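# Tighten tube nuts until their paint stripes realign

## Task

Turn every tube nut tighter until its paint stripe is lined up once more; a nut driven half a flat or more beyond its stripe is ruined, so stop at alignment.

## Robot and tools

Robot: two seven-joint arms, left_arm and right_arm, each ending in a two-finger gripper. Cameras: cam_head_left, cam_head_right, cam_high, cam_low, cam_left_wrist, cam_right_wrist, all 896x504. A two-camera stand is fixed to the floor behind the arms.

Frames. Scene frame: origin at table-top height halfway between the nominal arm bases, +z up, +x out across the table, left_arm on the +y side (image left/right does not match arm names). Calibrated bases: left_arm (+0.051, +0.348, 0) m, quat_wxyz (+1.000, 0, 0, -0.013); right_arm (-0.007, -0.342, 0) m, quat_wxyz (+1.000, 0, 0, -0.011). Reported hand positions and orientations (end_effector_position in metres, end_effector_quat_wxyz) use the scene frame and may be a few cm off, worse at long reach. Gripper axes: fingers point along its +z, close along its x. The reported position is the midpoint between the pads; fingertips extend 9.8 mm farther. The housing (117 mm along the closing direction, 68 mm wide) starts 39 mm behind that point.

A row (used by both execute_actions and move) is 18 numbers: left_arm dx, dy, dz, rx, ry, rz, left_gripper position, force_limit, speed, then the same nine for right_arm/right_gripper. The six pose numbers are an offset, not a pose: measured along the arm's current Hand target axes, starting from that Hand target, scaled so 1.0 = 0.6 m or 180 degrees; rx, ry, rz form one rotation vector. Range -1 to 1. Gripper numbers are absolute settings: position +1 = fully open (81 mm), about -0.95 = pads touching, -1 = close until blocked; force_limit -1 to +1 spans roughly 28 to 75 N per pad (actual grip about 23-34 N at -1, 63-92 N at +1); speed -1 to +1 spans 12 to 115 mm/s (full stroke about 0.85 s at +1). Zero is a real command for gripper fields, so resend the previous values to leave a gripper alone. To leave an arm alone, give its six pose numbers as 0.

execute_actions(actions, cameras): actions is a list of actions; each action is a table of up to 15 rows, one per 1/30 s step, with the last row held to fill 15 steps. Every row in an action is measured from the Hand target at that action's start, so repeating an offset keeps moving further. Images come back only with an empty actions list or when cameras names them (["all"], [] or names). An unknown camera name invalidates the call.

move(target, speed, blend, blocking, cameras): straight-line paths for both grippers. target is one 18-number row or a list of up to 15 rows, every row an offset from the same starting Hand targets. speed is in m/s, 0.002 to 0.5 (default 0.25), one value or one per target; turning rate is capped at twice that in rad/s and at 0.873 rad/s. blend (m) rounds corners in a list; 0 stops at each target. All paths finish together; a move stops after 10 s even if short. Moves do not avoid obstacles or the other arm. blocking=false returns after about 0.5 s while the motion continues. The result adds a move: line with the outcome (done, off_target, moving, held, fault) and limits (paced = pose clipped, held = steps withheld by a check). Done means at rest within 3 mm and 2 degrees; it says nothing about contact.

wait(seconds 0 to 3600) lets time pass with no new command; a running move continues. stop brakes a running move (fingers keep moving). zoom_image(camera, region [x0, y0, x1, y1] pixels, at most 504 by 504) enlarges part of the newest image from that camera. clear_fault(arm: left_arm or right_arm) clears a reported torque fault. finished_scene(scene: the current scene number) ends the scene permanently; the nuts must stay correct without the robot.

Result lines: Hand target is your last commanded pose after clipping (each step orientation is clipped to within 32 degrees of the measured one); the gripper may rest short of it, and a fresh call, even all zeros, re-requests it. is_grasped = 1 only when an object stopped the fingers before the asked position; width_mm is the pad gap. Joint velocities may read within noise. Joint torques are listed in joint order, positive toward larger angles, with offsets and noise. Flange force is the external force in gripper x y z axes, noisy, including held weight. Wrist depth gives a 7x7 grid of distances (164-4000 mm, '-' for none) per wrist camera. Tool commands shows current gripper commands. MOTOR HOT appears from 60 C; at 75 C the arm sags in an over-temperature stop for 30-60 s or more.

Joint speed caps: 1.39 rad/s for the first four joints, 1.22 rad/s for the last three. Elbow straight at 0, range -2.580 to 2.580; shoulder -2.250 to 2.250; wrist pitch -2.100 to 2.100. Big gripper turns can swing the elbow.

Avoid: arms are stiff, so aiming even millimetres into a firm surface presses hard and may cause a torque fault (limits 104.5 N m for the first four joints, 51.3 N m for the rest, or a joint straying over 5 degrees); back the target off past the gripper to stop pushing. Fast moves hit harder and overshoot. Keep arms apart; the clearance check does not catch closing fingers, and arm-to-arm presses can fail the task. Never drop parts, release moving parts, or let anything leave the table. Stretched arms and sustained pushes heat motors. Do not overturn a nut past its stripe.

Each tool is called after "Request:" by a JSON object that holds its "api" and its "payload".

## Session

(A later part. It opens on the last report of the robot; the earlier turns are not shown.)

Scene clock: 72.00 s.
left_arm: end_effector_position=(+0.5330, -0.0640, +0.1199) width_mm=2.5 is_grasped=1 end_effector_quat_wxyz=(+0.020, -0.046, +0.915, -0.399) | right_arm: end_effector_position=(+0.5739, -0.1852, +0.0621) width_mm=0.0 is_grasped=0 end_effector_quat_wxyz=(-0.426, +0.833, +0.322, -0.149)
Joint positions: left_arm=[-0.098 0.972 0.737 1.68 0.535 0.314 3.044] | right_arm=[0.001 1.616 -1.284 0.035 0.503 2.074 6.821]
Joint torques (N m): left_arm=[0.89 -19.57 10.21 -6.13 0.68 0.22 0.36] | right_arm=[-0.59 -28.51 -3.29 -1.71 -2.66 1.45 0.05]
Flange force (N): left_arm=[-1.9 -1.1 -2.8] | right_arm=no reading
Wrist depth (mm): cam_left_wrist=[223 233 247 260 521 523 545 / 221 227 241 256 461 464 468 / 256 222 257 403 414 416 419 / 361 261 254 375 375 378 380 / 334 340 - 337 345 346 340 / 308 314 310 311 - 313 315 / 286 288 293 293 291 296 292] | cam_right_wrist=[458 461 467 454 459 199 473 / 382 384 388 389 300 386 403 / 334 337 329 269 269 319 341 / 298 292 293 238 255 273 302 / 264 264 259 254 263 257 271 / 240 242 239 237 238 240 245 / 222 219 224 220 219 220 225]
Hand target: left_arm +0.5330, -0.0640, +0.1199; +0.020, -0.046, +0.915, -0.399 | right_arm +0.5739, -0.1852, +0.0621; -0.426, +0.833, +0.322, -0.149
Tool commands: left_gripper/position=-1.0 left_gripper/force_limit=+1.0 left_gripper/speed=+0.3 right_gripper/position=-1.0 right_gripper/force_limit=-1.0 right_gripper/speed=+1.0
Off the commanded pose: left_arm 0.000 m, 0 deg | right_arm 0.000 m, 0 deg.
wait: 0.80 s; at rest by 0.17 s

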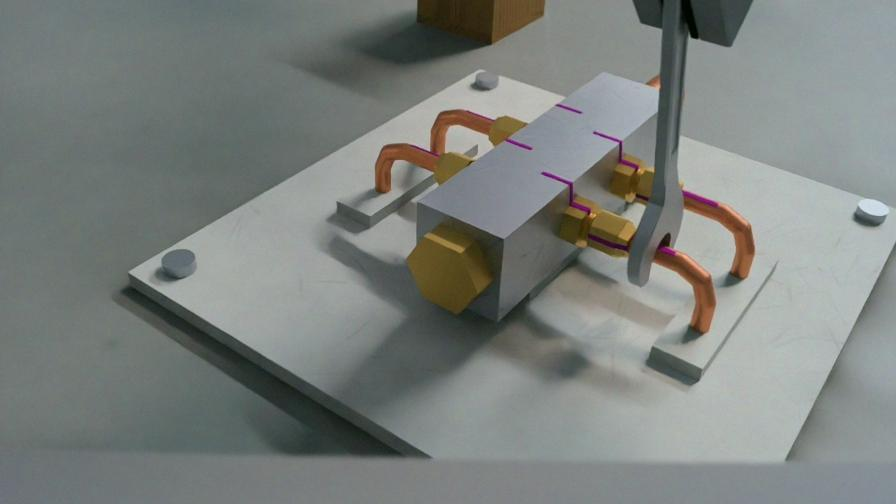

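Request:
{"api": "move", "payload": {"target": [0.0092,0,0,0,0,0,-1,1,0.3,0,0,0,0,0,0,-1,-1,1], "speed": 0.03}}

Request:
{"api": "move", "payload": {"target": [0.0033,0,0,0,0,0,-1,1,0.3,0,0,0,0,0,0,-1,-1,1], "speed": 0.03}}

Request:
{"api": "wait", "payload": {"seconds": 0.6, "cameras": ["cam_right_wrist"]}}

Request:
{"api": "zoom_image", "payload": {"camera": "cam_right_wrist", "region": [580, 160, 710, 280]}}

Scene clock: 73.40 s.
left_arm: end_effector_position=(+0.5275, -0.0646, +0.1199) width_mm=2.5 is_grasped=1 end_effector_quat_wxyz=(+0.020, -0.046, +0.915, -0.399) | right_arm: end_effector_position=(+0.5739, -0.1852, +0.0621) width_mm=0.0 is_grasped=0 end_effector_quat_wxyz=(-0.426, +0.833, +0.322, -0.149)
Joint positions: left_arm=[-0.102 0.969 0.747 1.699 0.539 0.297 3.041] | right_arm=[0.001 1.616 -1.284 0.035 0.503 2.074 6.821]
Joint torques (N m): left_arm=[1.69 -19.97 11.51 -5.53 0.92 0.9 0.51] | right_arm=[-0.63 -28.53 -3.25 -1.71 -2.65 1.46 0.07]
Flange force (N): left_arm=[-3.8 0.6 -1.2] | right_arm=no reading
Wrist depth (mm): cam_left_wrist=[223 235 249 262 519 525 548 / 218 229 244 261 461 465 468 / 386 225 258 401 413 416 418 / 361 262 256 375 376 377 379 / 334 340 269 337 343 347 341 / 308 314 310 311 - 314 314 / 286 288 293 293 290 296 291] | cam_right_wrist=[457 463 467 454 444 204 471 / 382 384 389 390 300 386 403 / 334 336 330 269 261 327 342 / 298 292 292 238 256 277 302 / 264 264 259 255 262 256 271 / 240 242 238 237 239 239 244 / 222 219 224 220 218 220 225]
Hand target: left_arm +0.5275, -0.0646, +0.1199; +0.020, -0.046, +0.915, -0.399 | right_arm +0.5739, -0.1852, +0.0621; -0.426, +0.833, +0.322, -0.149
Off the commanded pose: left_arm 0.000 m, 0 deg | right_arm 0.000 m, 0 deg.
move: done

Scene clock: 73.90 s.
left_arm: end_effector_position=(+0.5256, -0.0647, +0.1199) width_mm=2.5 is_grasped=1 end_effector_quat_wxyz=(+0.020, -0.046, +0.915, -0.399) | right_arm: end_effector_position=(+0.5739, -0.1852, +0.0621) width_mm=0.0 is_grasped=0 end_effector_quat_wxyz=(-0.426, +0.833, +0.322, -0.149)
Joint positions: left_arm=[-0.103 0.968 0.75 1.705 0.54 0.291 3.04] | right_arm=[0.001 1.616 -1.284 0.035 0.503 2.074 6.821]
Joint torques (N m): left_arm=[3.33 -18.68 12.19 -2.92 1.06 2.34 0.8] | right_arm=[-0.61 -28.53 -3.26 -1.7 -2.66 1.47 0.06]
Flange force (N): left_arm=[-7.7 0.1 -1.1] | right_arm=no reading
Wrist depth (mm): cam_left_wrist=[224 236 250 264 520 526 545 / 219 230 244 265 460 463 467 / 217 226 258 403 415 415 418 / 361 263 256 375 375 378 378 / 334 340 260 337 346 346 340 / 308 314 315 311 318 314 315 / 286 287 294 294 289 295 292] | cam_right_wrist=[456 461 467 454 442 445 473 / 383 384 388 389 310 387 404 / 333 336 329 269 261 328 341 / 297 292 293 238 255 278 302 / 264 264 259 254 263 257 271 / 241 242 238 237 238 240 244 / 222 219 224 220 219 220 225]
Hand target: left_arm +0.5256, -0.0648, +0.1199; +0.020, -0.046, +0.915, -0.399 | right_arm +0.5739, -0.1852, +0.0621; -0.426, +0.833, +0.322, -0.149
Off the commanded pose: left_arm 0.000 m, 0 deg | right_arm 0.000 m, 0 deg.
move: done

Scene clock: 74.50 s.
left_arm: end_effector_position=(+0.5256, -0.0647, +0.1199) width_mm=2.5 is_grasped=1 end_effector_quat_wxyz=(+0.020, -0.046, +0.915, -0.399) | right_arm: end_effector_position=(+0.5739, -0.1852, +0.0621) width_mm=0.0 is_grasped=0 end_effector_quat_wxyz=(-0.426, +0.833, +0.322, -0.149)
Joint positions: left_arm=[-0.103 0.968 0.75 1.705 0.54 0.291 3.04] | right_arm=[0.001 1.616 -1.284 0.035 0.503 2.074 6.821]
Joint torques (N m): left_arm=[3.36 -18.68 12.16 -2.84 1.09 2.38 0.83] | right_arm=[-0.64 -28.53 -3.29 -1.69 -2.69 1.47 0.08]
Flange force (N): left_arm=[-7.8 0.2 -1.0] | right_arm=no reading
Wrist depth (mm): cam_left_wrist=[224 236 250 264 518 523 543 / 219 229 244 264 460 462 470 / 217 226 258 403 413 416 419 / 361 263 256 376 376 378 380 / 334 340 261 337 344 347 340 / 309 314 315 312 318 313 315 / 286 288 293 294 291 296 291] | cam_right_wrist=[457 462 467 454 442 445 473 / 381 384 389 390 309 386 404 / 334 337 330 269 261 327 341 / 298 292 292 238 255 277 302 / 264 264 258 254 262 256 271 / 241 242 238 237 238 240 244 / 221 219 224 220 218 220 225]
Hand target: left_arm +0.5256, -0.0648, +0.1199; +0.020, -0.046, +0.915, -0.399 | right_arm +0.5739, -0.1852, +0.0621; -0.426, +0.833, +0.322, -0.149
Tool commands: left_gripper/position=-1.0 left_gripper/force_limit=+1.0 left_gripper/speed=+0.3 right_gripper/position=-1.0 right_gripper/force_limit=-1.0 right_gripper/speed=+1.0
Off the commanded pose: left_arm 0.000 m, 0 deg | right_arm 0.000 m, 0 deg.
wait: 0.60 s; at rest by 0.17 s

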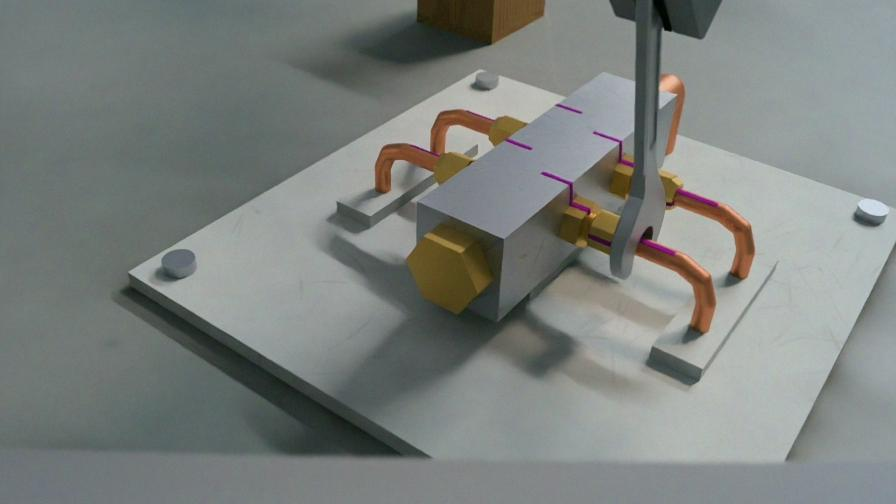

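Scaled by 3.877 from the camera's image (finer frame: 1280x720).

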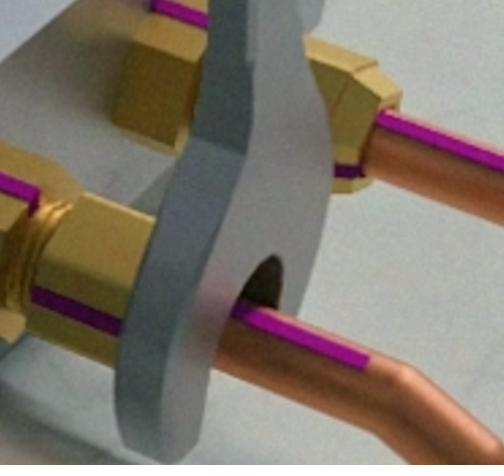

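Request:
{"api": "move", "payload": {"target": [[0.0025,0,0,0,0,0,-1,1,0.3,0,0,0,0,0,0,-1,-1,1],[0.0025,0.0065,-0.0107,0.0278,0,0,-1,1,0.3,0,0,0,0,0,0,-1,-1,1]], "speed": 0.04}}

Scene clock: 76.97 s.
left_arm: end_effector_position=(+0.5233, -0.0576, +0.1214) width_mm=2.5 is_grasped=1 end_effector_quat_wxyz=(+0.022, -0.045, +0.897, -0.439) | right_arm: end_effector_position=(+0.5739, -0.1852, +0.0621) width_mm=0.0 is_grasped=0 end_effector_quat_wxyz=(-0.426, +0.833, +0.322, -0.149)
Joint positions: left_arm=[-0.22 1.058 0.885 1.758 0.539 0.221 2.94] | right_arm=[0.001 1.616 -1.284 0.035 0.503 2.074 6.821]
Joint torques (N m): left_arm=[4.48 -18.07 14.67 -0.94 1.08 3.44 0.97] | right_arm=[-0.62 -28.55 -3.27 -1.68 -2.66 1.45 0.08]
Flange force (N): left_arm=[-9.5 2.7 -0.7] | right_arm=no reading
Wrist depth (mm): cam_left_wrist=[244 255 271 567 614 622 651 / 239 247 261 277 528 532 556 / 238 239 260 435 462 465 470 / 383 261 268 409 411 414 417 / 357 357 270 371 371 367 365 / 332 328 335 337 346 333 331 / 299 302 308 309 311 306 308] | cam_right_wrist=[457 462 468 454 459 448 474 / 380 384 388 390 299 386 402 / 334 336 330 269 261 327 342 / 298 292 292 238 255 278 302 / 264 264 258 254 263 256 271 / 241 242 239 237 239 240 244 / 221 219 224 220 219 220 225]
Hand target: left_arm +0.5233, -0.0576, +0.1214; +0.022, -0.045, +0.897, -0.439 | right_arm +0.5739, -0.1852, +0.0621; -0.426, +0.833, +0.322, -0.149
Off the commanded pose: left_arm 0.000 m, 0 deg | right_arm 0.000 m, 0 deg.
move: done

Request:
{"api": "move", "payload": {"target": [[0,-0.0055,0.0112,-0.0278,0,0,-1,1,0.3,0,0,0,0,0,0,-1,-1,1],[0,-0.0102,0.0231,-0.0556,0,0,-1,1,0.3,0,0,0,0,0,0,-1,-1,1]], "speed": 0.04}}

Request:
{"api": "wait", "payload": {"seconds": 0.6, "cameras": ["cam_right_wrist"]}}

Request:
{"api": "zoom_image", "payload": {"camera": "cam_right_wrist", "region": [580, 160, 710, 280]}}

Scene clock: 80.23 s.
left_arm: end_effector_position=(+0.5248, -0.0722, +0.1177) width_mm=2.5 is_grasped=1 end_effector_quat_wxyz=(+0.018, -0.047, +0.932, -0.359) | right_arm: end_effector_position=(+0.5739, -0.1852, +0.0621) width_mm=0.0 is_grasped=0 end_effector_quat_wxyz=(-0.426, +0.833, +0.322, -0.149)
Joint positions: left_arm=[0.025 0.9 0.608 1.653 0.522 0.362 3.151] | right_arm=[0.001 1.616 -1.284 0.035 0.503 2.074 6.821]
Joint torques (N m): left_arm=[4.55 -17.38 11.05 -1.02 1.34 3.36 1.13] | right_arm=[-0.61 -28.47 -3.26 -1.74 -2.64 1.47 0.06]
Flange force (N): left_arm=[-11.1 -2.4 -2.1] | right_arm=no reading
Wrist depth (mm): cam_left_wrist=[208 218 232 244 452 456 468 / 205 215 231 393 411 413 416 / 204 233 246 375 370 375 379 / 331 332 242 347 348 348 350 / 318 315 252 317 323 325 318 / 294 298 295 300 301 297 298 / 274 276 276 281 278 279 279] | cam_right_wrist=[457 462 466 454 199 202 473 / 381 385 389 390 300 399 404 / 334 336 329 268 261 337 342 / 298 292 292 238 255 277 302 / 264 264 258 254 263 257 271 / 241 242 239 237 238 240 244 / 222 219 224 220 219 220 225]
Hand target: left_arm +0.5248, -0.0722, +0.1177; +0.018, -0.047, +0.932, -0.359 | right_arm +0.5739, -0.1852, +0.0621; -0.426, +0.833, +0.322, -0.149
Off the commanded pose: left_arm 0.000 m, 0 deg | right_arm 0.000 m, 0 deg.
move: done

Scene clock: 80.83 s.
left_arm: end_effector_position=(+0.5248, -0.0722, +0.1177) width_mm=2.5 is_grasped=1 end_effector_quat_wxyz=(+0.018, -0.047, +0.932, -0.359) | right_arm: end_effector_position=(+0.5739, -0.1852, +0.0621) width_mm=0.0 is_grasped=0 end_effector_quat_wxyz=(-0.426, +0.833, +0.322, -0.149)
Joint positions: left_arm=[0.025 0.9 0.608 1.653 0.522 0.362 3.151] | right_arm=[0.001 1.616 -1.284 0.035 0.503 2.074 6.821]
Joint torques (N m): left_arm=[4.47 -17.46 11.02 -1.04 1.33 3.34 1.13] | right_arm=[-0.6 -28.5 -3.28 -1.7 -2.66 1.47 0.07]
Flange force (N): left_arm=[-11.1 -2.4 -1.9] | right_arm=no reading
Wrist depth (mm): cam_left_wrist=[208 218 233 244 451 454 470 / 205 215 232 392 412 413 416 / 204 234 246 375 369 379 379 / 330 332 243 344 346 348 349 / 318 314 251 316 322 324 319 / 293 298 295 300 301 297 298 / 275 275 277 281 279 279 279] | cam_right_wrist=[459 461 466 456 199 203 473 / 382 384 389 388 300 400 403 / 334 337 329 269 261 337 342 / 299 292 293 238 255 278 302 / 264 264 259 254 262 257 271 / 240 242 238 237 239 240 245 / 222 219 224 220 219 220 225]
Hand target: left_arm +0.5248, -0.0722, +0.1177; +0.018, -0.047, +0.932, -0.359 | right_arm +0.5739, -0.1852, +0.0621; -0.426, +0.833, +0.322, -0.149
Tool commands: left_gripper/position=-1.0 left_gripper/force_limit=+1.0 left_gripper/speed=+0.3 right_gripper/position=-1.0 right_gripper/force_limit=-1.0 right_gripper/speed=+1.0
Off the commanded pose: left_arm 0.000 m, 0 deg | right_arm 0.000 m, 0 deg.
wait: 0.60 s; at rest by 0.17 s

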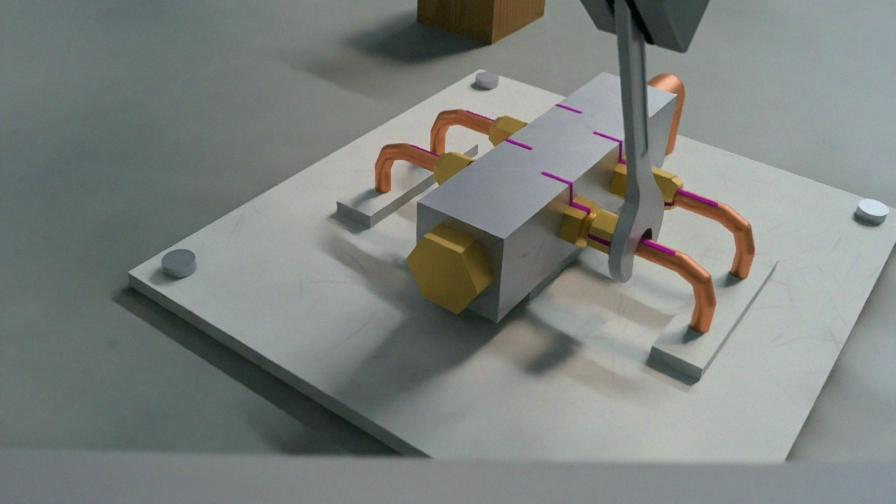

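Scaled by 3.877 from the camera's image (finer frame: 1280x720).

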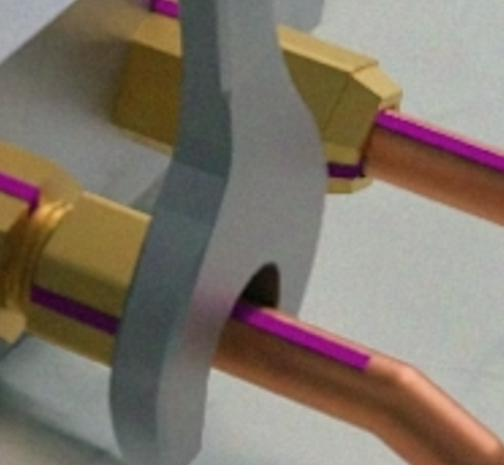

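Request:
{"api": "move", "payload": {"target": [[-0.0083,0,0,0,0,0,-1,1,0.3,0,0,0,0,0,0,-1,-1,1]], "speed": 0.05}}

Request:
{"api": "move", "payload": {"target": [[0,0.0037,-0.0034,0,0,0,-1,1,0.3,0,0,0,0,0,0,-1,-1,1]], "speed": 0.04}}

Request:
{"api": "move", "payload": {"target": [[0,-0.0062,0.0056,0,0,0,-1,1,0.3,0,0,0,0,0,0,-1,-1,1]], "speed": 0.04}}

Scene clock: 84.17 s.
left_arm: end_effector_position=(+0.5297, -0.0718, +0.1177) width_mm=2.5 is_grasped=1 end_effector_quat_wxyz=(+0.018, -0.047, +0.932, -0.359) | right_arm: end_effector_position=(+0.5739, -0.1852, +0.0621) width_mm=0.0 is_grasped=0 end_effector_quat_wxyz=(-0.426, +0.833, +0.322, -0.149)
Joint positions: left_arm=[0.027 0.904 0.601 1.636 0.518 0.376 3.153] | right_arm=[0.001 1.616 -1.284 0.035 0.503 2.074 6.821]
Joint torques (N m): left_arm=[0.54 -21.07 9.02 -7.72 0.88 -0.37 0.31] | right_arm=[-0.62 -28.54 -3.25 -1.68 -2.67 1.48 0.07]
Flange force (N): left_arm=[-0.7 -0.3 -2.1] | right_arm=no reading
Wrist depth (mm): cam_left_wrist=[207 216 230 242 451 454 469 / 203 213 228 393 410 412 416 / 205 228 244 374 369 378 379 / 330 331 243 346 348 348 344 / 317 319 260 316 322 324 320 / 291 298 297 299 - 297 299 / 274 275 280 280 277 280 279] | cam_right_wrist=[456 462 467 454 203 190 472 / 380 384 388 390 299 386 404 / 334 337 330 269 261 318 341 / 299 292 293 238 256 275 302 / 264 264 259 254 262 257 271 / 241 242 238 237 239 239 245 / 222 219 224 220 218 220 225]
Hand target: left_arm +0.5298, -0.0717, +0.1177; +0.018, -0.047, +0.932, -0.359 | right_arm +0.5739, -0.1852, +0.0621; -0.426, +0.833, +0.322, -0.149
Off the commanded pose: left_arm 0.000 m, 0 deg | right_arm 0.000 m, 0 deg.
move: done

Scene clock: 84.67 s.
left_arm: end_effector_position=(+0.5295, -0.0687, +0.1177) width_mm=2.5 is_grasped=1 end_effector_quat_wxyz=(+0.018, -0.047, +0.932, -0.359) | right_arm: end_effector_position=(+0.5739, -0.1852, +0.0621) width_mm=0.0 is_grasped=0 end_effector_quat_wxyz=(-0.426, +0.833, +0.322, -0.149)
Joint positions: left_arm=[0.019 0.903 0.604 1.642 0.518 0.375 3.149] | right_arm=[0.001 1.616 -1.284 0.035 0.503 2.074 6.821]
Joint torques (N m): left_arm=[-0.2 -20.69 8.06 -6.52 0.62 0.05 0.45] | right_arm=[-0.59 -28.49 -3.28 -1.72 -2.65 1.46 0.05]
Flange force (N): left_arm=[-1.8 -2.1 0.0] | right_arm=no reading
Wrist depth (mm): cam_left_wrist=[208 218 232 244 452 455 469 / 205 215 231 393 409 412 416 / 354 236 246 374 370 377 380 / 335 331 245 345 348 348 344 / 317 318 310 316 322 324 319 / 293 297 299 300 - 297 298 / 274 276 280 281 278 279 279] | cam_right_wrist=[456 461 465 454 - 194 472 / 382 384 389 390 300 386 403 / 334 336 329 269 261 327 342 / 298 292 293 237 255 277 302 / 264 264 258 254 262 256 272 / 241 242 239 237 238 240 244 / 222 219 224 220 219 220 225]
Hand target: left_arm +0.5295, -0.0687, +0.1177; +0.018, -0.047, +0.932, -0.359 | right_arm +0.5739, -0.1852, +0.0621; -0.426, +0.833, +0.322, -0.149
Off the commanded pose: left_arm 0.000 m, 0 deg | right_arm 0.000 m, 0 deg.
move: done

Scene clock: 85.17 s.
left_arm: end_effector_position=(+0.5300, -0.0737, +0.1177) width_mm=2.5 is_grasped=1 end_effector_quat_wxyz=(+0.018, -0.047, +0.932, -0.359) | right_arm: end_effector_position=(+0.5739, -0.1852, +0.0621) width_mm=0.0 is_grasped=0 end_effector_quat_wxyz=(-0.426, +0.833, +0.322, -0.149)
Joint positions: left_arm=[0.032 0.905 0.599 1.632 0.518 0.376 3.157] | right_arm=[0.001 1.616 -1.284 0.035 0.503 2.074 6.821]
Joint torques (N m): left_arm=[3.39 -21.74 12.27 -8.44 1.64 0.01 0.41] | right_arm=[-0.57 -28.53 -3.27 -1.7 -2.67 1.46 0.05]
Flange force (N): left_arm=[-2.0 4.5 -4.5] | right_arm=no reading
Wrist depth (mm): cam_left_wrist=[206 215 229 240 449 454 466 / 202 212 225 391 410 411 415 / 203 225 243 375 369 377 379 / 330 331 241 345 347 348 349 / 316 319 259 316 321 324 319 / 292 297 297 299 - 297 298 / 273 276 280 281 281 279 279] | cam_right_wrist=[458 462 467 455 190 187 473 / 380 383 389 389 299 387 403 / 333 336 330 268 262 327 341 / 298 292 293 238 255 277 302 / 264 264 258 254 262 257 271 / 240 242 238 237 238 240 245 / 222 219 224 220 219 220 224]
Hand target: left_arm +0.5300, -0.0737, +0.1177; +0.018, -0.047, +0.932, -0.359 | right_arm +0.5739, -0.1852, +0.0621; -0.426, +0.833, +0.322, -0.149
Off the commanded pose: left_arm 0.000 m, 0 deg | right_arm 0.000 m, 0 deg.
move: done

Request:
{"api": "move", "payload": {"target": [[0,0.0036,-0.0033,0,0,0,-1,1,0.3,0,0,0,0,0,0,-1,-1,1],[0.0083,0.0036,-0.0033,0,0,0,-1,1,0.3,0,0,0,0,0,0,-1,-1,1]], "speed": 0.04}}

Request:
{"api": "wait", "payload": {"seconds": 0.7, "cameras": ["cam_right_wrist"]}}

Request:
{"api": "zoom_image", "payload": {"camera": "cam_right_wrist", "region": [590, 190, 680, 280]}}

Scene clock: 86.77 s.
left_arm: end_effector_position=(+0.5248, -0.0712, +0.1178) width_mm=2.5 is_grasped=1 end_effector_quat_wxyz=(+0.018, -0.047, +0.932, -0.359) | right_arm: end_effector_position=(+0.5739, -0.1852, +0.0621) width_mm=0.0 is_grasped=0 end_effector_quat_wxyz=(-0.426, +0.833, +0.322, -0.149)
Joint positions: left_arm=[0.023 0.9 0.609 1.654 0.522 0.362 3.149] | right_arm=[0.001 1.616 -1.284 0.035 0.503 2.074 6.821]
Joint torques (N m): left_arm=[4.04 -18.79 11.3 -1.47 1.32 3.36 1.14] | right_arm=[-0.59 -28.53 -3.28 -1.73 -2.67 1.48 0.08]
Flange force (N): left_arm=[-11.3 -1.3 1.0] | right_arm=no reading
Wrist depth (mm): cam_left_wrist=[208 218 233 244 452 454 468 / 205 215 232 393 410 413 416 / 205 236 246 374 371 377 380 / 331 331 243 346 348 349 343 / 318 314 253 316 322 323 319 / 292 298 294 300 301 297 298 / 274 276 276 281 282 279 280] | cam_right_wrist=[457 462 467 453 438 193 473 / 382 384 388 389 300 387 404 / 334 337 330 269 261 338 341 / 298 292 293 238 255 277 302 / 264 264 259 254 262 257 271 / 240 242 238 238 238 240 245 / 221 219 224 220 219 220 225]
Hand target: left_arm +0.5247, -0.0713, +0.1178; +0.018, -0.047, +0.932, -0.359 | right_arm +0.5739, -0.1852, +0.0621; -0.426, +0.833, +0.322, -0.149
Off the commanded pose: left_arm 0.000 m, 0 deg | right_arm 0.000 m, 0 deg.
move: done

Scene clock: 87.47 s.
left_arm: end_effector_position=(+0.5247, -0.0713, +0.1178) width_mm=2.5 is_grasped=1 end_effector_quat_wxyz=(+0.018, -0.047, +0.932, -0.359) | right_arm: end_effector_position=(+0.5739, -0.1852, +0.0621) width_mm=0.0 is_grasped=0 end_effector_quat_wxyz=(-0.426, +0.833, +0.322, -0.149)
Joint positions: left_arm=[0.023 0.9 0.609 1.654 0.522 0.362 3.149] | right_arm=[0.001 1.616 -1.284 0.035 0.503 2.074 6.821]
Joint torques (N m): left_arm=[3.96 -18.77 11.35 -1.46 1.36 3.37 1.14] | right_arm=[-0.59 -28.56 -3.29 -1.72 -2.66 1.45 0.08]
Flange force (N): left_arm=[-11.3 -1.6 1.2] | right_arm=no reading
Wrist depth (mm): cam_left_wrist=[209 218 233 245 452 454 469 / 205 215 232 392 409 412 414 / 205 237 246 375 369 377 380 / 330 331 244 346 346 348 343 / 317 313 253 315 322 323 319 / 293 298 295 299 300 297 299 / 275 276 277 281 282 279 279] | cam_right_wrist=[457 462 468 454 441 194 474 / 382 384 388 390 300 400 403 / 334 336 329 268 261 337 341 / 298 292 292 238 255 277 302 / 264 264 259 254 262 256 271 / 240 242 239 237 238 239 245 / 221 219 224 220 219 220 225]
Hand target: left_arm +0.5247, -0.0713, +0.1177; +0.018, -0.047, +0.932, -0.359 | right_arm +0.5739, -0.1852, +0.0621; -0.426, +0.833, +0.322, -0.149
Tool commands: left_gripper/position=-1.0 left_gripper/force_limit=+1.0 left_gripper/speed=+0.3 right_gripper/position=-1.0 right_gripper/force_limit=-1.0 right_gripper/speed=+1.0
Off the commanded pose: left_arm 0.000 m, 0 deg | right_arm 0.000 m, 0 deg.
wait: 0.70 s; at rest by 0.17 s

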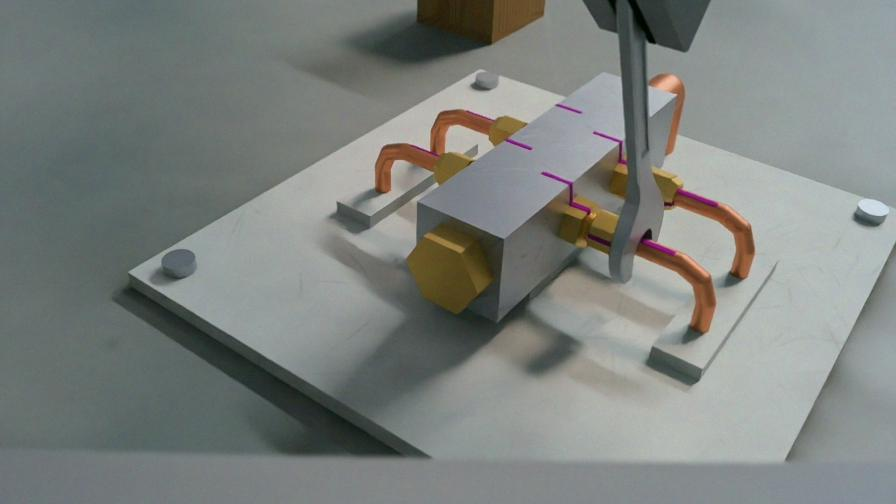

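Scaled by 5.600 from the camera's image (finer frame: 1280x720).

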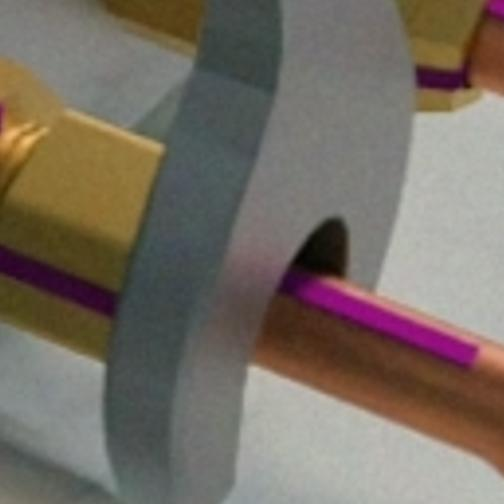

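Request:
{"api": "move", "payload": {"target": [[0,0.0066,-0.0106,0.0278,0,0,-1,1,0.3,0,0,0,0,0,0,-1,-1,1],[0,0.0141,-0.0206,0.0556,0,0,-1,1,0.3,0,0,0,0,0,0,-1,-1,1]], "speed": 0.04, "blend": 0.001}}

Request:
{"api": "move", "payload": {"target": [[0,0.0066,-0.0106,0.0278,0,0,-1,1,0.3,0,0,0,0,0,0,-1,-1,1]], "speed": 0.04}}

Request:
{"api": "wait", "payload": {"seconds": 0.7, "cameras": ["cam_right_wrist"]}}

Request:
{"api": "zoom_image", "payload": {"camera": "cam_right_wrist", "region": [590, 190, 680, 280]}}

Scene clock: 91.50 s.
left_arm: end_effector_position=(+0.5233, -0.0568, +0.1212) width_mm=2.5 is_grasped=1 end_effector_quat_wxyz=(+0.022, -0.045, +0.897, -0.439) | right_arm: end_effector_position=(+0.5739, -0.1852, +0.0621) width_mm=0.0 is_grasped=0 end_effector_quat_wxyz=(-0.426, +0.833, +0.322, -0.149)
Joint positions: left_arm=[-0.222 1.057 0.885 1.76 0.541 0.221 2.937] | right_arm=[0.001 1.616 -1.284 0.035 0.503 2.074 6.821]
Joint torques (N m): left_arm=[3.7 -17.85 13.6 -0.54 0.94 3.36 0.93] | right_arm=[-0.64 -28.51 -3.3 -1.71 -2.65 1.46 0.06]
Flange force (N): left_arm=[-9.7 1.0 0.5] | right_arm=no reading
Wrist depth (mm): cam_left_wrist=[245 255 272 567 615 620 653 / 239 247 262 277 526 532 553 / 239 239 262 435 463 465 469 / 383 264 269 410 412 413 417 / 358 359 271 371 372 366 366 / 332 328 336 344 346 333 331 / 299 301 308 310 311 305 307] | cam_right_wrist=[456 463 469 455 459 446 472 / 381 384 388 390 300 386 403 / 334 336 329 268 261 327 342 / 298 292 293 238 255 277 302 / 264 264 258 254 263 256 271 / 240 242 238 237 239 239 244 / 222 219 224 220 219 220 225]
Hand target: left_arm +0.5233, -0.0568, +0.1212; +0.022, -0.045, +0.897, -0.439 | right_arm +0.5739, -0.1852, +0.0621; -0.426, +0.833, +0.322, -0.149
Off the commanded pose: left_arm 0.000 m, 0 deg | right_arm 0.000 m, 0 deg.
move: done

Scene clock: 92.87 s.
left_arm: end_effector_position=(+0.5225, -0.0494, +0.1220) width_mm=2.5 is_grasped=1 end_effector_quat_wxyz=(+0.024, -0.044, +0.877, -0.478) | right_arm: end_effector_position=(+0.5739, -0.1852, +0.0621) width_mm=0.0 is_grasped=0 end_effector_quat_wxyz=(-0.426, +0.833, +0.322, -0.149)
Joint positions: left_arm=[-0.32 1.163 0.996 1.798 0.52 0.17 2.852] | right_arm=[0.001 1.616 -1.284 0.035 0.503 2.074 6.821]
Joint torques (N m): left_arm=[3.74 -17.44 14.63 0.38 0.82 3.47 0.88] | right_arm=[-0.59 -28.52 -3.26 -1.71 -2.65 1.46 0.07]
Flange force (N): left_arm=[-8.8 2.6 -0.4] | right_arm=no reading
Wrist depth (mm): cam_left_wrist=[691 281 299 750 754 805 824 / 257 265 282 300 595 630 656 / 269 255 273 295 525 534 536 / 419 253 280 442 457 461 464 / 385 376 277 414 416 406 396 / 348 357 350 361 372 355 343 / 315 324 325 327 329 329 323] | cam_right_wrist=[456 462 467 454 460 447 472 / 382 385 389 390 299 386 403 / 334 337 329 268 261 327 341 / 298 292 292 238 256 277 302 / 264 264 259 254 263 257 271 / 240 242 238 237 239 240 245 / 222 219 223 220 219 220 225]
Hand target: left_arm +0.5225, -0.0494, +0.1220; +0.024, -0.044, +0.877, -0.478 | right_arm +0.5739, -0.1852, +0.0621; -0.426, +0.833, +0.322, -0.149
Off the commanded pose: left_arm 0.000 m, 0 deg | right_arm 0.000 m, 0 deg.
move: done

Scene clock: 93.57 s.
left_arm: end_effector_position=(+0.5225, -0.0494, +0.1220) width_mm=2.5 is_grasped=1 end_effector_quat_wxyz=(+0.024, -0.044, +0.877, -0.478) | right_arm: end_effector_position=(+0.5739, -0.1852, +0.0621) width_mm=0.0 is_grasped=0 end_effector_quat_wxyz=(-0.426, +0.833, +0.322, -0.149)
Joint positions: left_arm=[-0.32 1.163 0.996 1.798 0.52 0.17 2.852] | right_arm=[0.001 1.616 -1.284 0.035 0.503 2.074 6.821]
Joint torques (N m): left_arm=[3.73 -17.34 14.67 0.43 0.79 3.5 0.89] | right_arm=[-0.61 -28.5 -3.25 -1.71 -2.66 1.45 0.08]
Flange force (N): left_arm=[-8.9 2.3 -0.4] | right_arm=no reading
Wrist depth (mm): cam_left_wrist=[686 280 298 747 755 803 821 / 256 265 281 300 598 628 662 / 269 255 272 295 525 532 537 / 419 253 279 441 457 461 465 / 383 376 277 415 415 405 396 / 347 358 351 362 371 355 342 / 315 323 324 327 329 329 323] | cam_right_wrist=[458 462 467 454 460 446 473 / 381 384 388 390 300 386 404 / 334 337 329 268 261 327 342 / 298 292 292 238 256 278 302 / 264 263 258 254 262 257 271 / 241 242 238 237 238 240 245 / 221 219 224 220 219 220 225]
Hand target: left_arm +0.5225, -0.0494, +0.1220; +0.024, -0.044, +0.877, -0.478 | right_arm +0.5739, -0.1852, +0.0621; -0.426, +0.833, +0.322, -0.149
Tool commands: left_gripper/position=-1.0 left_gripper/force_limit=+1.0 left_gripper/speed=+0.3 right_gripper/position=-1.0 right_gripper/force_limit=-1.0 right_gripper/speed=+1.0
Off the commanded pose: left_arm 0.000 m, 0 deg | right_arm 0.000 m, 0 deg.
wait: 0.70 s; at rest by 0.17 s

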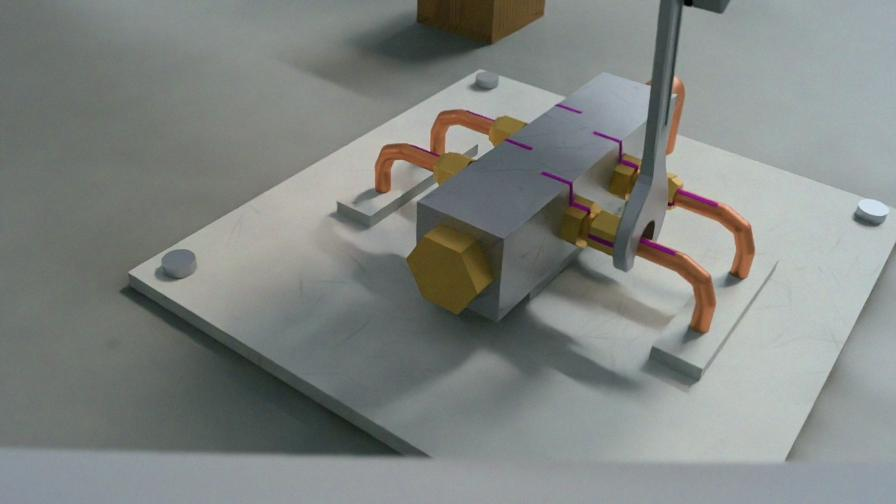

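Scaled by 5.600 from the camera's image (finer frame: 1280x720).

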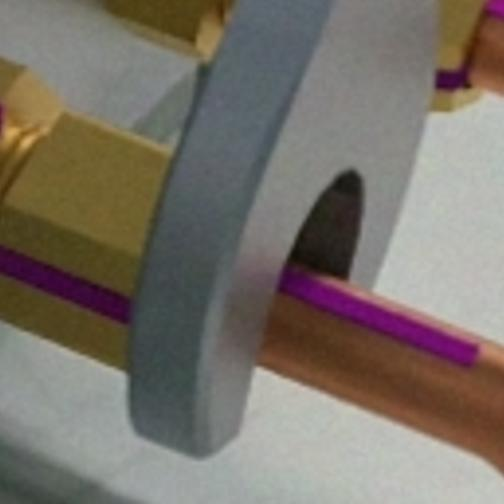

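Request:
{"api": "move", "payload": {"target": [[-0.0085,0,0,0,0,0,-1,1,0.3,0,0,0,0,0,0,-1,-1,1],[-0.0085,-0.0105,0.0287,-0.0678,0,0,-1,1,0.3,0,0,0,0,0,0,-1,-1,1]], "speed": 0.05}}

Request:
{"api": "move", "payload": {"target": [[0.0083,0,0,0,0,0,-1,1,0.3,0,0,0,0,0,0,-1,-1,1]], "speed": 0.03}}

Request:
{"api": "wait", "payload": {"seconds": 0.7, "cameras": ["cam_right_wrist"]}}

Request:
{"api": "zoom_image", "payload": {"camera": "cam_right_wrist", "region": [590, 190, 680, 280]}}

Scene clock: 98.93 s.
left_arm: end_effector_position=(+0.5294, -0.0667, +0.1180) width_mm=2.5 is_grasped=1 end_effector_quat_wxyz=(+0.019, -0.046, +0.923, -0.382) | right_arm: end_effector_position=(+0.5739, -0.1852, +0.0621) width_mm=0.0 is_grasped=0 end_effector_quat_wxyz=(-0.426, +0.833, +0.322, -0.149)
Joint positions: left_arm=[-0.049 0.94 0.684 1.671 0.531 0.331 3.087] | right_arm=[0.001 1.616 -1.284 0.035 0.503 2.074 6.821]
Joint torques (N m): left_arm=[0.06 -20.14 9.05 -6.03 0.6 0.23 0.39] | right_arm=[-0.61 -28.53 -3.28 -1.68 -2.66 1.45 0.09]
Flange force (N): left_arm=[-2.3 -2.1 -0.3] | right_arm=no reading
Wrist depth (mm): cam_left_wrist=[215 226 240 252 484 492 505 / 212 222 235 412 436 439 444 / 370 222 252 385 394 396 399 / 348 342 250 360 361 363 365 / 328 330 317 326 333 335 329 / 299 305 307 308 - 306 305 / 279 281 282 286 284 289 285] | cam_right_wrist=[457 461 468 454 440 194 472 / 381 385 388 389 310 385 404 / 333 337 329 269 262 318 342 / 298 292 293 238 255 278 302 / 264 264 258 254 262 257 271 / 240 242 238 237 239 239 245 / 222 219 224 220 219 220 225]
Hand target: left_arm +0.5294, -0.0667, +0.1180; +0.019, -0.046, +0.923, -0.382 | right_arm +0.5739, -0.1852, +0.0621; -0.426, +0.833, +0.322, -0.149
Off the commanded pose: left_arm 0.000 m, 0 deg | right_arm 0.000 m, 0 deg.
move: done

Scene clock: 99.43 s.
left_arm: end_effector_position=(+0.5245, -0.0671, +0.1180) width_mm=2.5 is_grasped=1 end_effector_quat_wxyz=(+0.019, -0.046, +0.923, -0.382) | right_arm: end_effector_position=(+0.5739, -0.1852, +0.0621) width_mm=0.0 is_grasped=0 end_effector_quat_wxyz=(-0.426, +0.833, +0.322, -0.149)
Joint positions: left_arm=[-0.051 0.937 0.692 1.688 0.535 0.317 3.084] | right_arm=[0.001 1.616 -1.284 0.035 0.503 2.074 6.821]
Joint torques (N m): left_arm=[3.88 -18.42 11.84 -1.24 1.21 3.41 1.12] | right_arm=[-0.58 -28.53 -3.27 -1.72 -2.66 1.47 0.08]
Flange force (N): left_arm=[-10.5 -0.7 1.0] | right_arm=no reading
Wrist depth (mm): cam_left_wrist=[217 228 242 253 484 490 506 / 213 223 238 412 435 437 441 / 211 226 255 386 395 396 399 / 342 343 250 360 361 363 364 / 327 324 246 327 333 335 329 / 300 306 307 308 309 305 305 / 280 281 282 287 283 289 285] | cam_right_wrist=[455 462 468 454 441 444 473 / 381 385 389 390 300 386 403 / 334 336 329 268 261 329 341 / 298 292 293 238 255 277 302 / 264 264 259 254 262 256 271 / 240 242 239 237 238 240 245 / 221 219 224 220 219 219 225]
Hand target: left_arm +0.5244, -0.0672, +0.1180; +0.019, -0.046, +0.923, -0.382 | right_arm +0.5739, -0.1852, +0.0621; -0.426, +0.833, +0.322, -0.149
Off the commanded pose: left_arm 0.000 m, 0 deg | right_arm 0.000 m, 0 deg.
move: done

Scene clock: 100.13 s.
left_arm: end_effector_position=(+0.5244, -0.0672, +0.1180) width_mm=2.5 is_grasped=1 end_effector_quat_wxyz=(+0.019, -0.046, +0.923, -0.382) | right_arm: end_effector_position=(+0.5739, -0.1852, +0.0621) width_mm=0.0 is_grasped=0 end_effector_quat_wxyz=(-0.426, +0.833, +0.322, -0.149)
Joint positions: left_arm=[-0.051 0.937 0.692 1.688 0.535 0.317 3.084] | right_arm=[0.001 1.616 -1.284 0.035 0.503 2.074 6.821]
Joint torques (N m): left_arm=[3.87 -18.43 11.86 -1.11 1.22 3.39 1.13] | right_arm=[-0.61 -28.54 -3.24 -1.71 -2.64 1.47 0.04]
Flange force (N): left_arm=[-11.0 -0.9 1.2] | right_arm=no reading
Wrist depth (mm): cam_left_wrist=[217 228 242 254 485 491 505 / 213 223 238 413 435 437 441 / 212 226 254 386 394 397 398 / 343 344 250 360 361 362 365 / 328 324 247 326 333 335 329 / 300 306 307 308 309 304 307 / 279 282 282 287 284 289 285] | cam_right_wrist=[457 462 467 454 202 444 472 / 381 384 389 390 300 385 403 / 334 337 330 269 261 328 342 / 297 292 293 238 255 277 302 / 264 264 259 254 262 256 271 / 240 242 239 238 239 240 245 / 222 219 224 220 219 220 225]
Hand target: left_arm +0.5244, -0.0672, +0.1180; +0.019, -0.046, +0.923, -0.382 | right_arm +0.5739, -0.1852, +0.0621; -0.426, +0.833, +0.322, -0.149
Tool commands: left_gripper/position=-1.0 left_gripper/force_limit=+1.0 left_gripper/speed=+0.3 right_gripper/position=-1.0 right_gripper/force_limit=-1.0 right_gripper/speed=+1.0
Off the commanded pose: left_arm 0.000 m, 0 deg | right_arm 0.000 m, 0 deg.
wait: 0.70 s; at rest by 0.17 s

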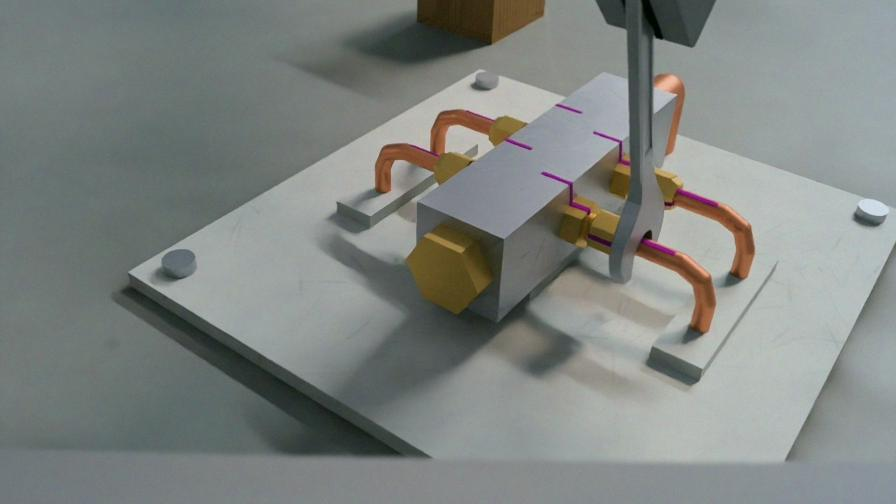

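Scaled by 5.600 from the camera's image (finer frame: 1280x720).

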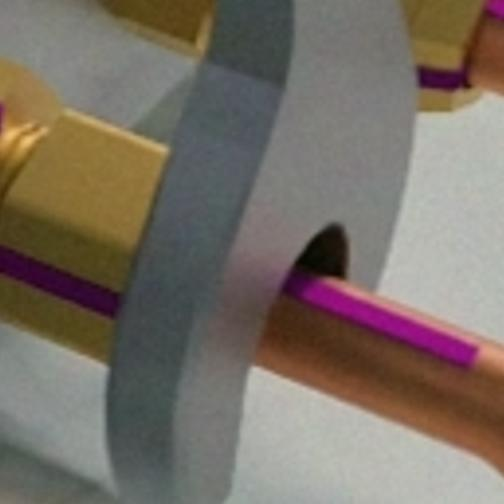

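Request:
{"api": "execute_actions", "payload": {"actions": []}}

Request:
{"api": "zoom_image", "payload": {"camera": "cam_right_wrist", "region": [500, 100, 780, 320]}}

Scene clock: 102.50 s.
left_arm: end_effector_position=(+0.5244, -0.0672, +0.1180) width_mm=2.5 is_grasped=1 end_effector_quat_wxyz=(+0.019, -0.046, +0.923, -0.382) | right_arm: end_effector_position=(+0.5739, -0.1852, +0.0621) width_mm=0.0 is_grasped=0 end_effector_quat_wxyz=(-0.426, +0.833, +0.322, -0.149)
Joint positions: left_arm=[-0.051 0.937 0.692 1.688 0.535 0.317 3.084] | right_arm=[0.001 1.616 -1.284 0.035 0.503 2.074 6.821]
Joint velocities: within noise
Joint torques (N m): left_arm=[3.94 -18.3 11.81 -1.16 1.24 3.37 1.07] | right_arm=[-0.58 -28.53 -3.24 -1.74 -2.67 1.46 0.07]
Flange force (N): left_arm=[-10.8 -1.0 0.7] | right_arm=no reading
Wrist depth (mm): cam_left_wrist=[217 228 242 254 485 487 504 / 213 223 238 414 438 436 440 / 212 226 255 386 395 397 400 / 342 342 250 360 362 362 364 / 328 324 246 326 333 335 329 / 300 306 307 307 309 306 306 / 280 281 282 287 284 288 285] | cam_right_wrist=[457 461 467 455 202 445 474 / 381 384 388 389 300 387 403 / 334 336 330 268 260 328 342 / 298 291 292 238 255 278 302 / 264 264 258 254 262 257 271 / 240 242 238 237 238 240 244 / 222 219 224 220 219 220 224]
Hand target: left_arm +0.5244, -0.0672, +0.1180; +0.019, -0.046, +0.923, -0.382 | right_arm +0.5739, -0.1852, +0.0621; -0.426, +0.833, +0.322, -0.149
Tool commands: left_gripper/position=-1.0 left_gripper/force_limit=+1.0 left_gripper/speed=+0.3 right_gripper/position=-1.0 right_gripper/force_limit=-1.0 right_gripper/speed=+1.0
Off the commanded pose: left_arm 0.000 m, 0 deg | right_arm 0.000 m, 0 deg.

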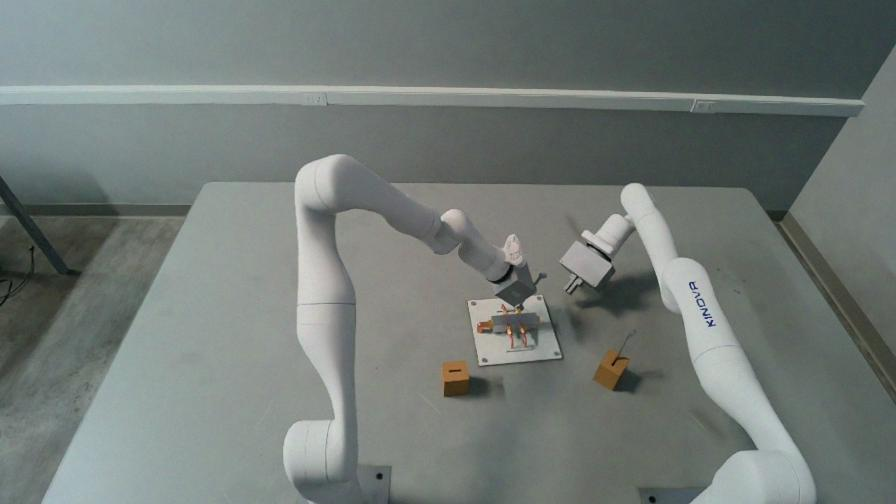

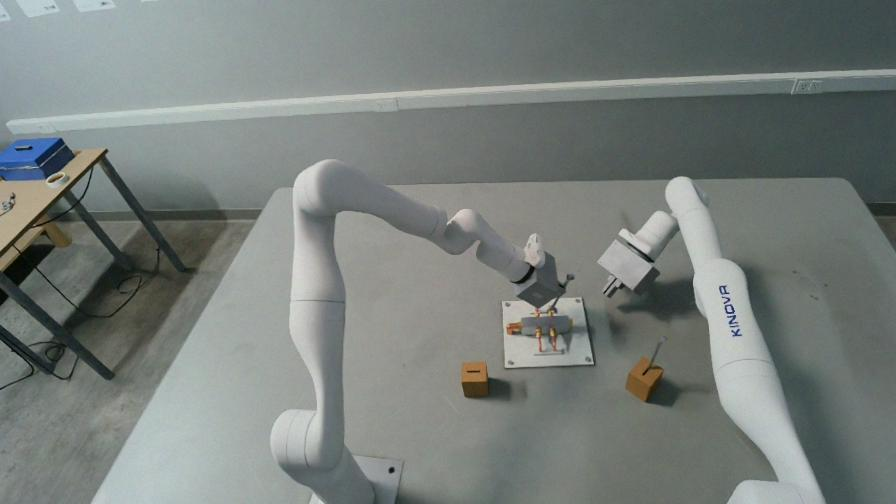

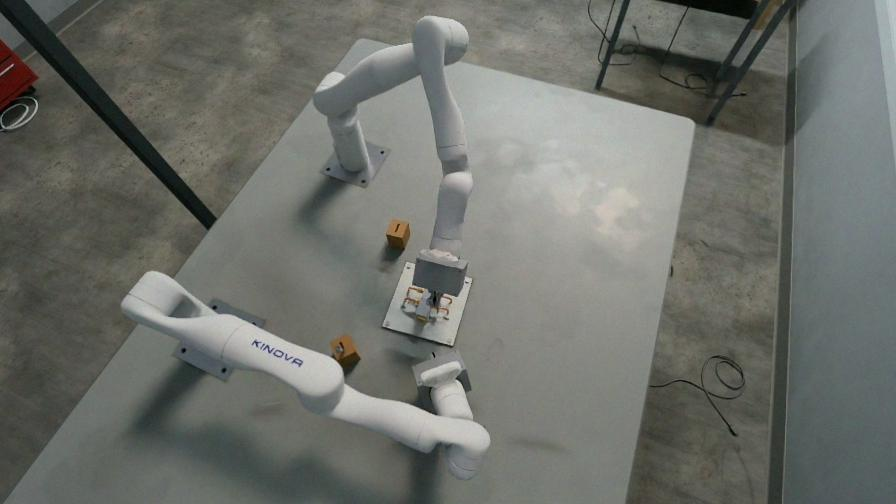

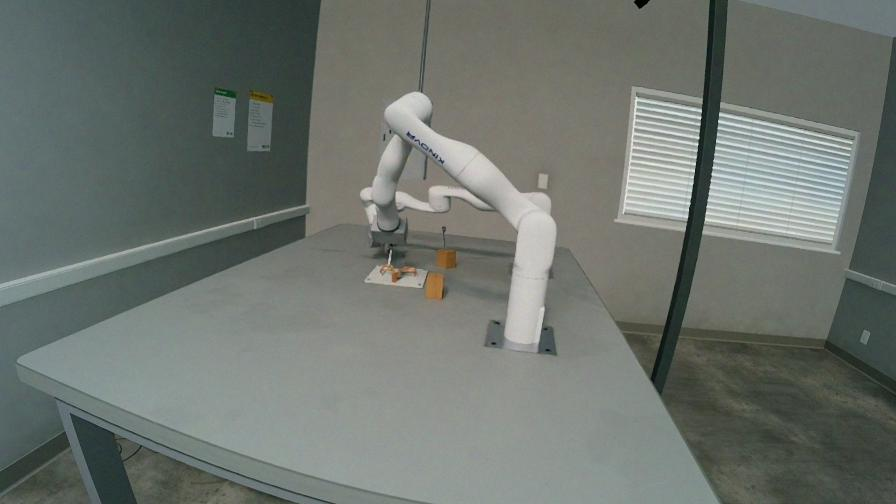

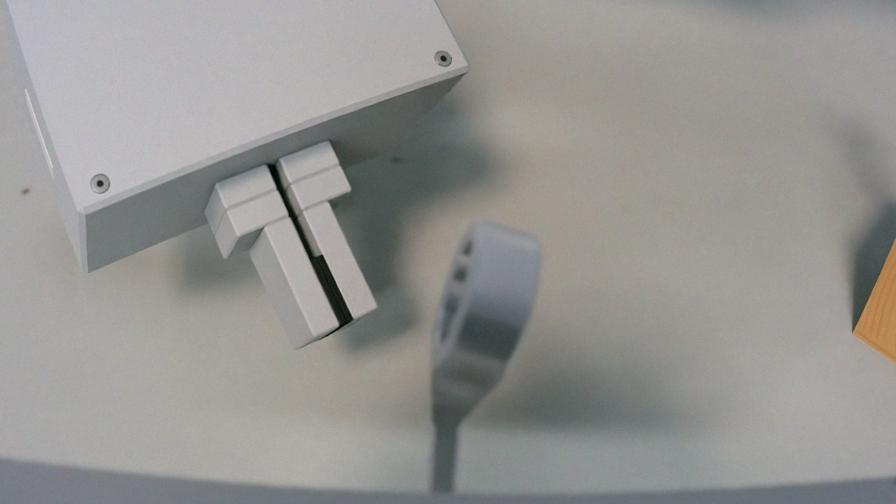

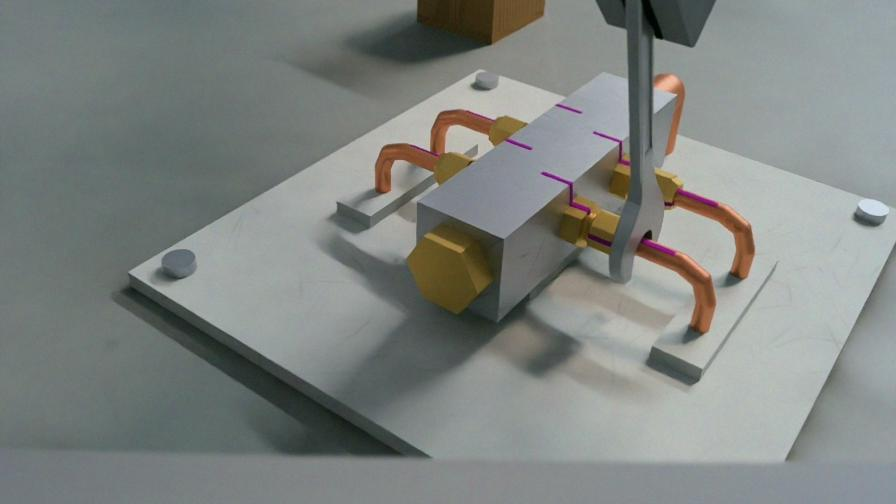

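Scaled by 1.800 from the camera's image (finer frame: 1280x720).

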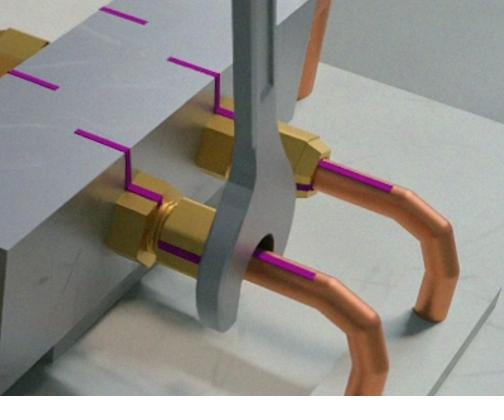

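Request:
{"api": "move", "payload": {"target": [[0,0.00436,-0.00589,0.01667,0,0,-1,1,0.3,0,0,0,0,0,0,-1,-1,1],[0,-0.00404,0.00611,-0.01667,0,0,-1,1,0.3,0,0,0,0,0,0,-1,-1,1],[0,0.00436,-0.00589,0.01667,0,0,-1,1,0.3,0,0,0,0,0,0,-1,-1,1]], "speed": 0.03, "cameras": ["cam_right_wrist"]}}

Request:
{"api": "zoom_image", "payload": {"camera": "cam_right_wrist", "region": [500, 100, 780, 320]}}

Scene clock: 108.17 s.
left_arm: end_effector_position=(+0.5240, -0.0628, +0.1186) width_mm=2.5 is_grasped=1 end_effector_quat_wxyz=(+0.020, -0.046, +0.913, -0.406) | right_arm: end_effector_position=(+0.5739, -0.1852, +0.0621) width_mm=0.0 is_grasped=0 end_effector_quat_wxyz=(-0.426, +0.833, +0.322, -0.149)
Joint positions: left_arm=[-0.126 0.984 0.776 1.72 0.543 0.273 3.017] | right_arm=[0.001 1.616 -1.284 0.035 0.503 2.074 6.821]
Joint torques (N m): left_arm=[3.25 -17.34 11.37 -0.86 0.88 2.95 1] | right_arm=[-0.58 -28.52 -3.27 -1.74 -2.66 1.46 0.05]
Flange force (N): left_arm=[-9.7 -2.3 -0.5] | right_arm=no reading
Wrist depth (mm): cam_left_wrist=[227 239 253 266 529 534 554 / 222 232 247 264 468 470 475 / 219 228 262 408 419 421 424 / 364 264 258 378 380 381 375 / 335 342 259 339 346 348 342 / 309 316 317 319 320 313 316 / 287 288 294 294 291 297 292] | cam_right_wrist=[458 463 467 454 442 450 473 / 381 383 388 390 310 386 404 / 334 337 330 269 261 328 342 / 298 292 293 238 256 278 302 / 264 264 259 254 262 257 271 / 240 242 238 237 239 239 244 / 221 219 224 220 219 220 225]
Hand target: left_arm +0.5240, -0.0628, +0.1186; +0.020, -0.046, +0.913, -0.406 | right_arm +0.5739, -0.1852, +0.0621; -0.426, +0.833, +0.322, -0.149
Off the commanded pose: left_arm 0.000 m, 0 deg | right_arm 0.000 m, 0 deg.
move: done

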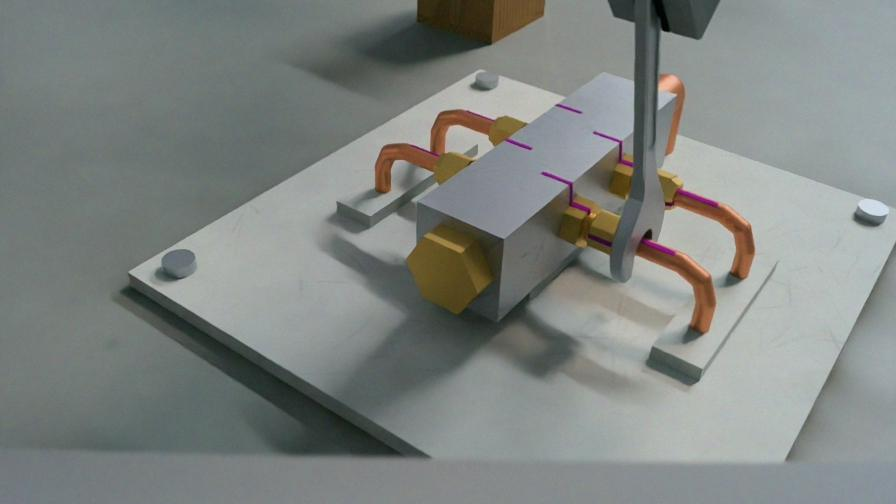

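Scaled by 1.800 from the camera's image (finer frame: 1280x720).

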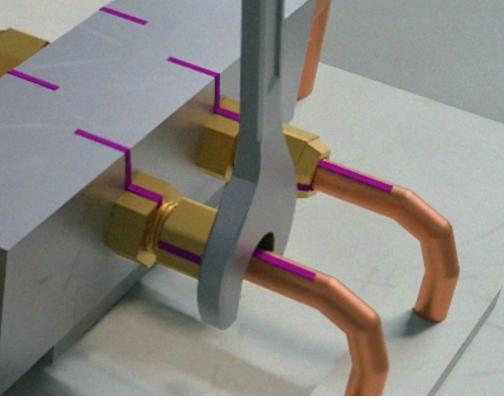

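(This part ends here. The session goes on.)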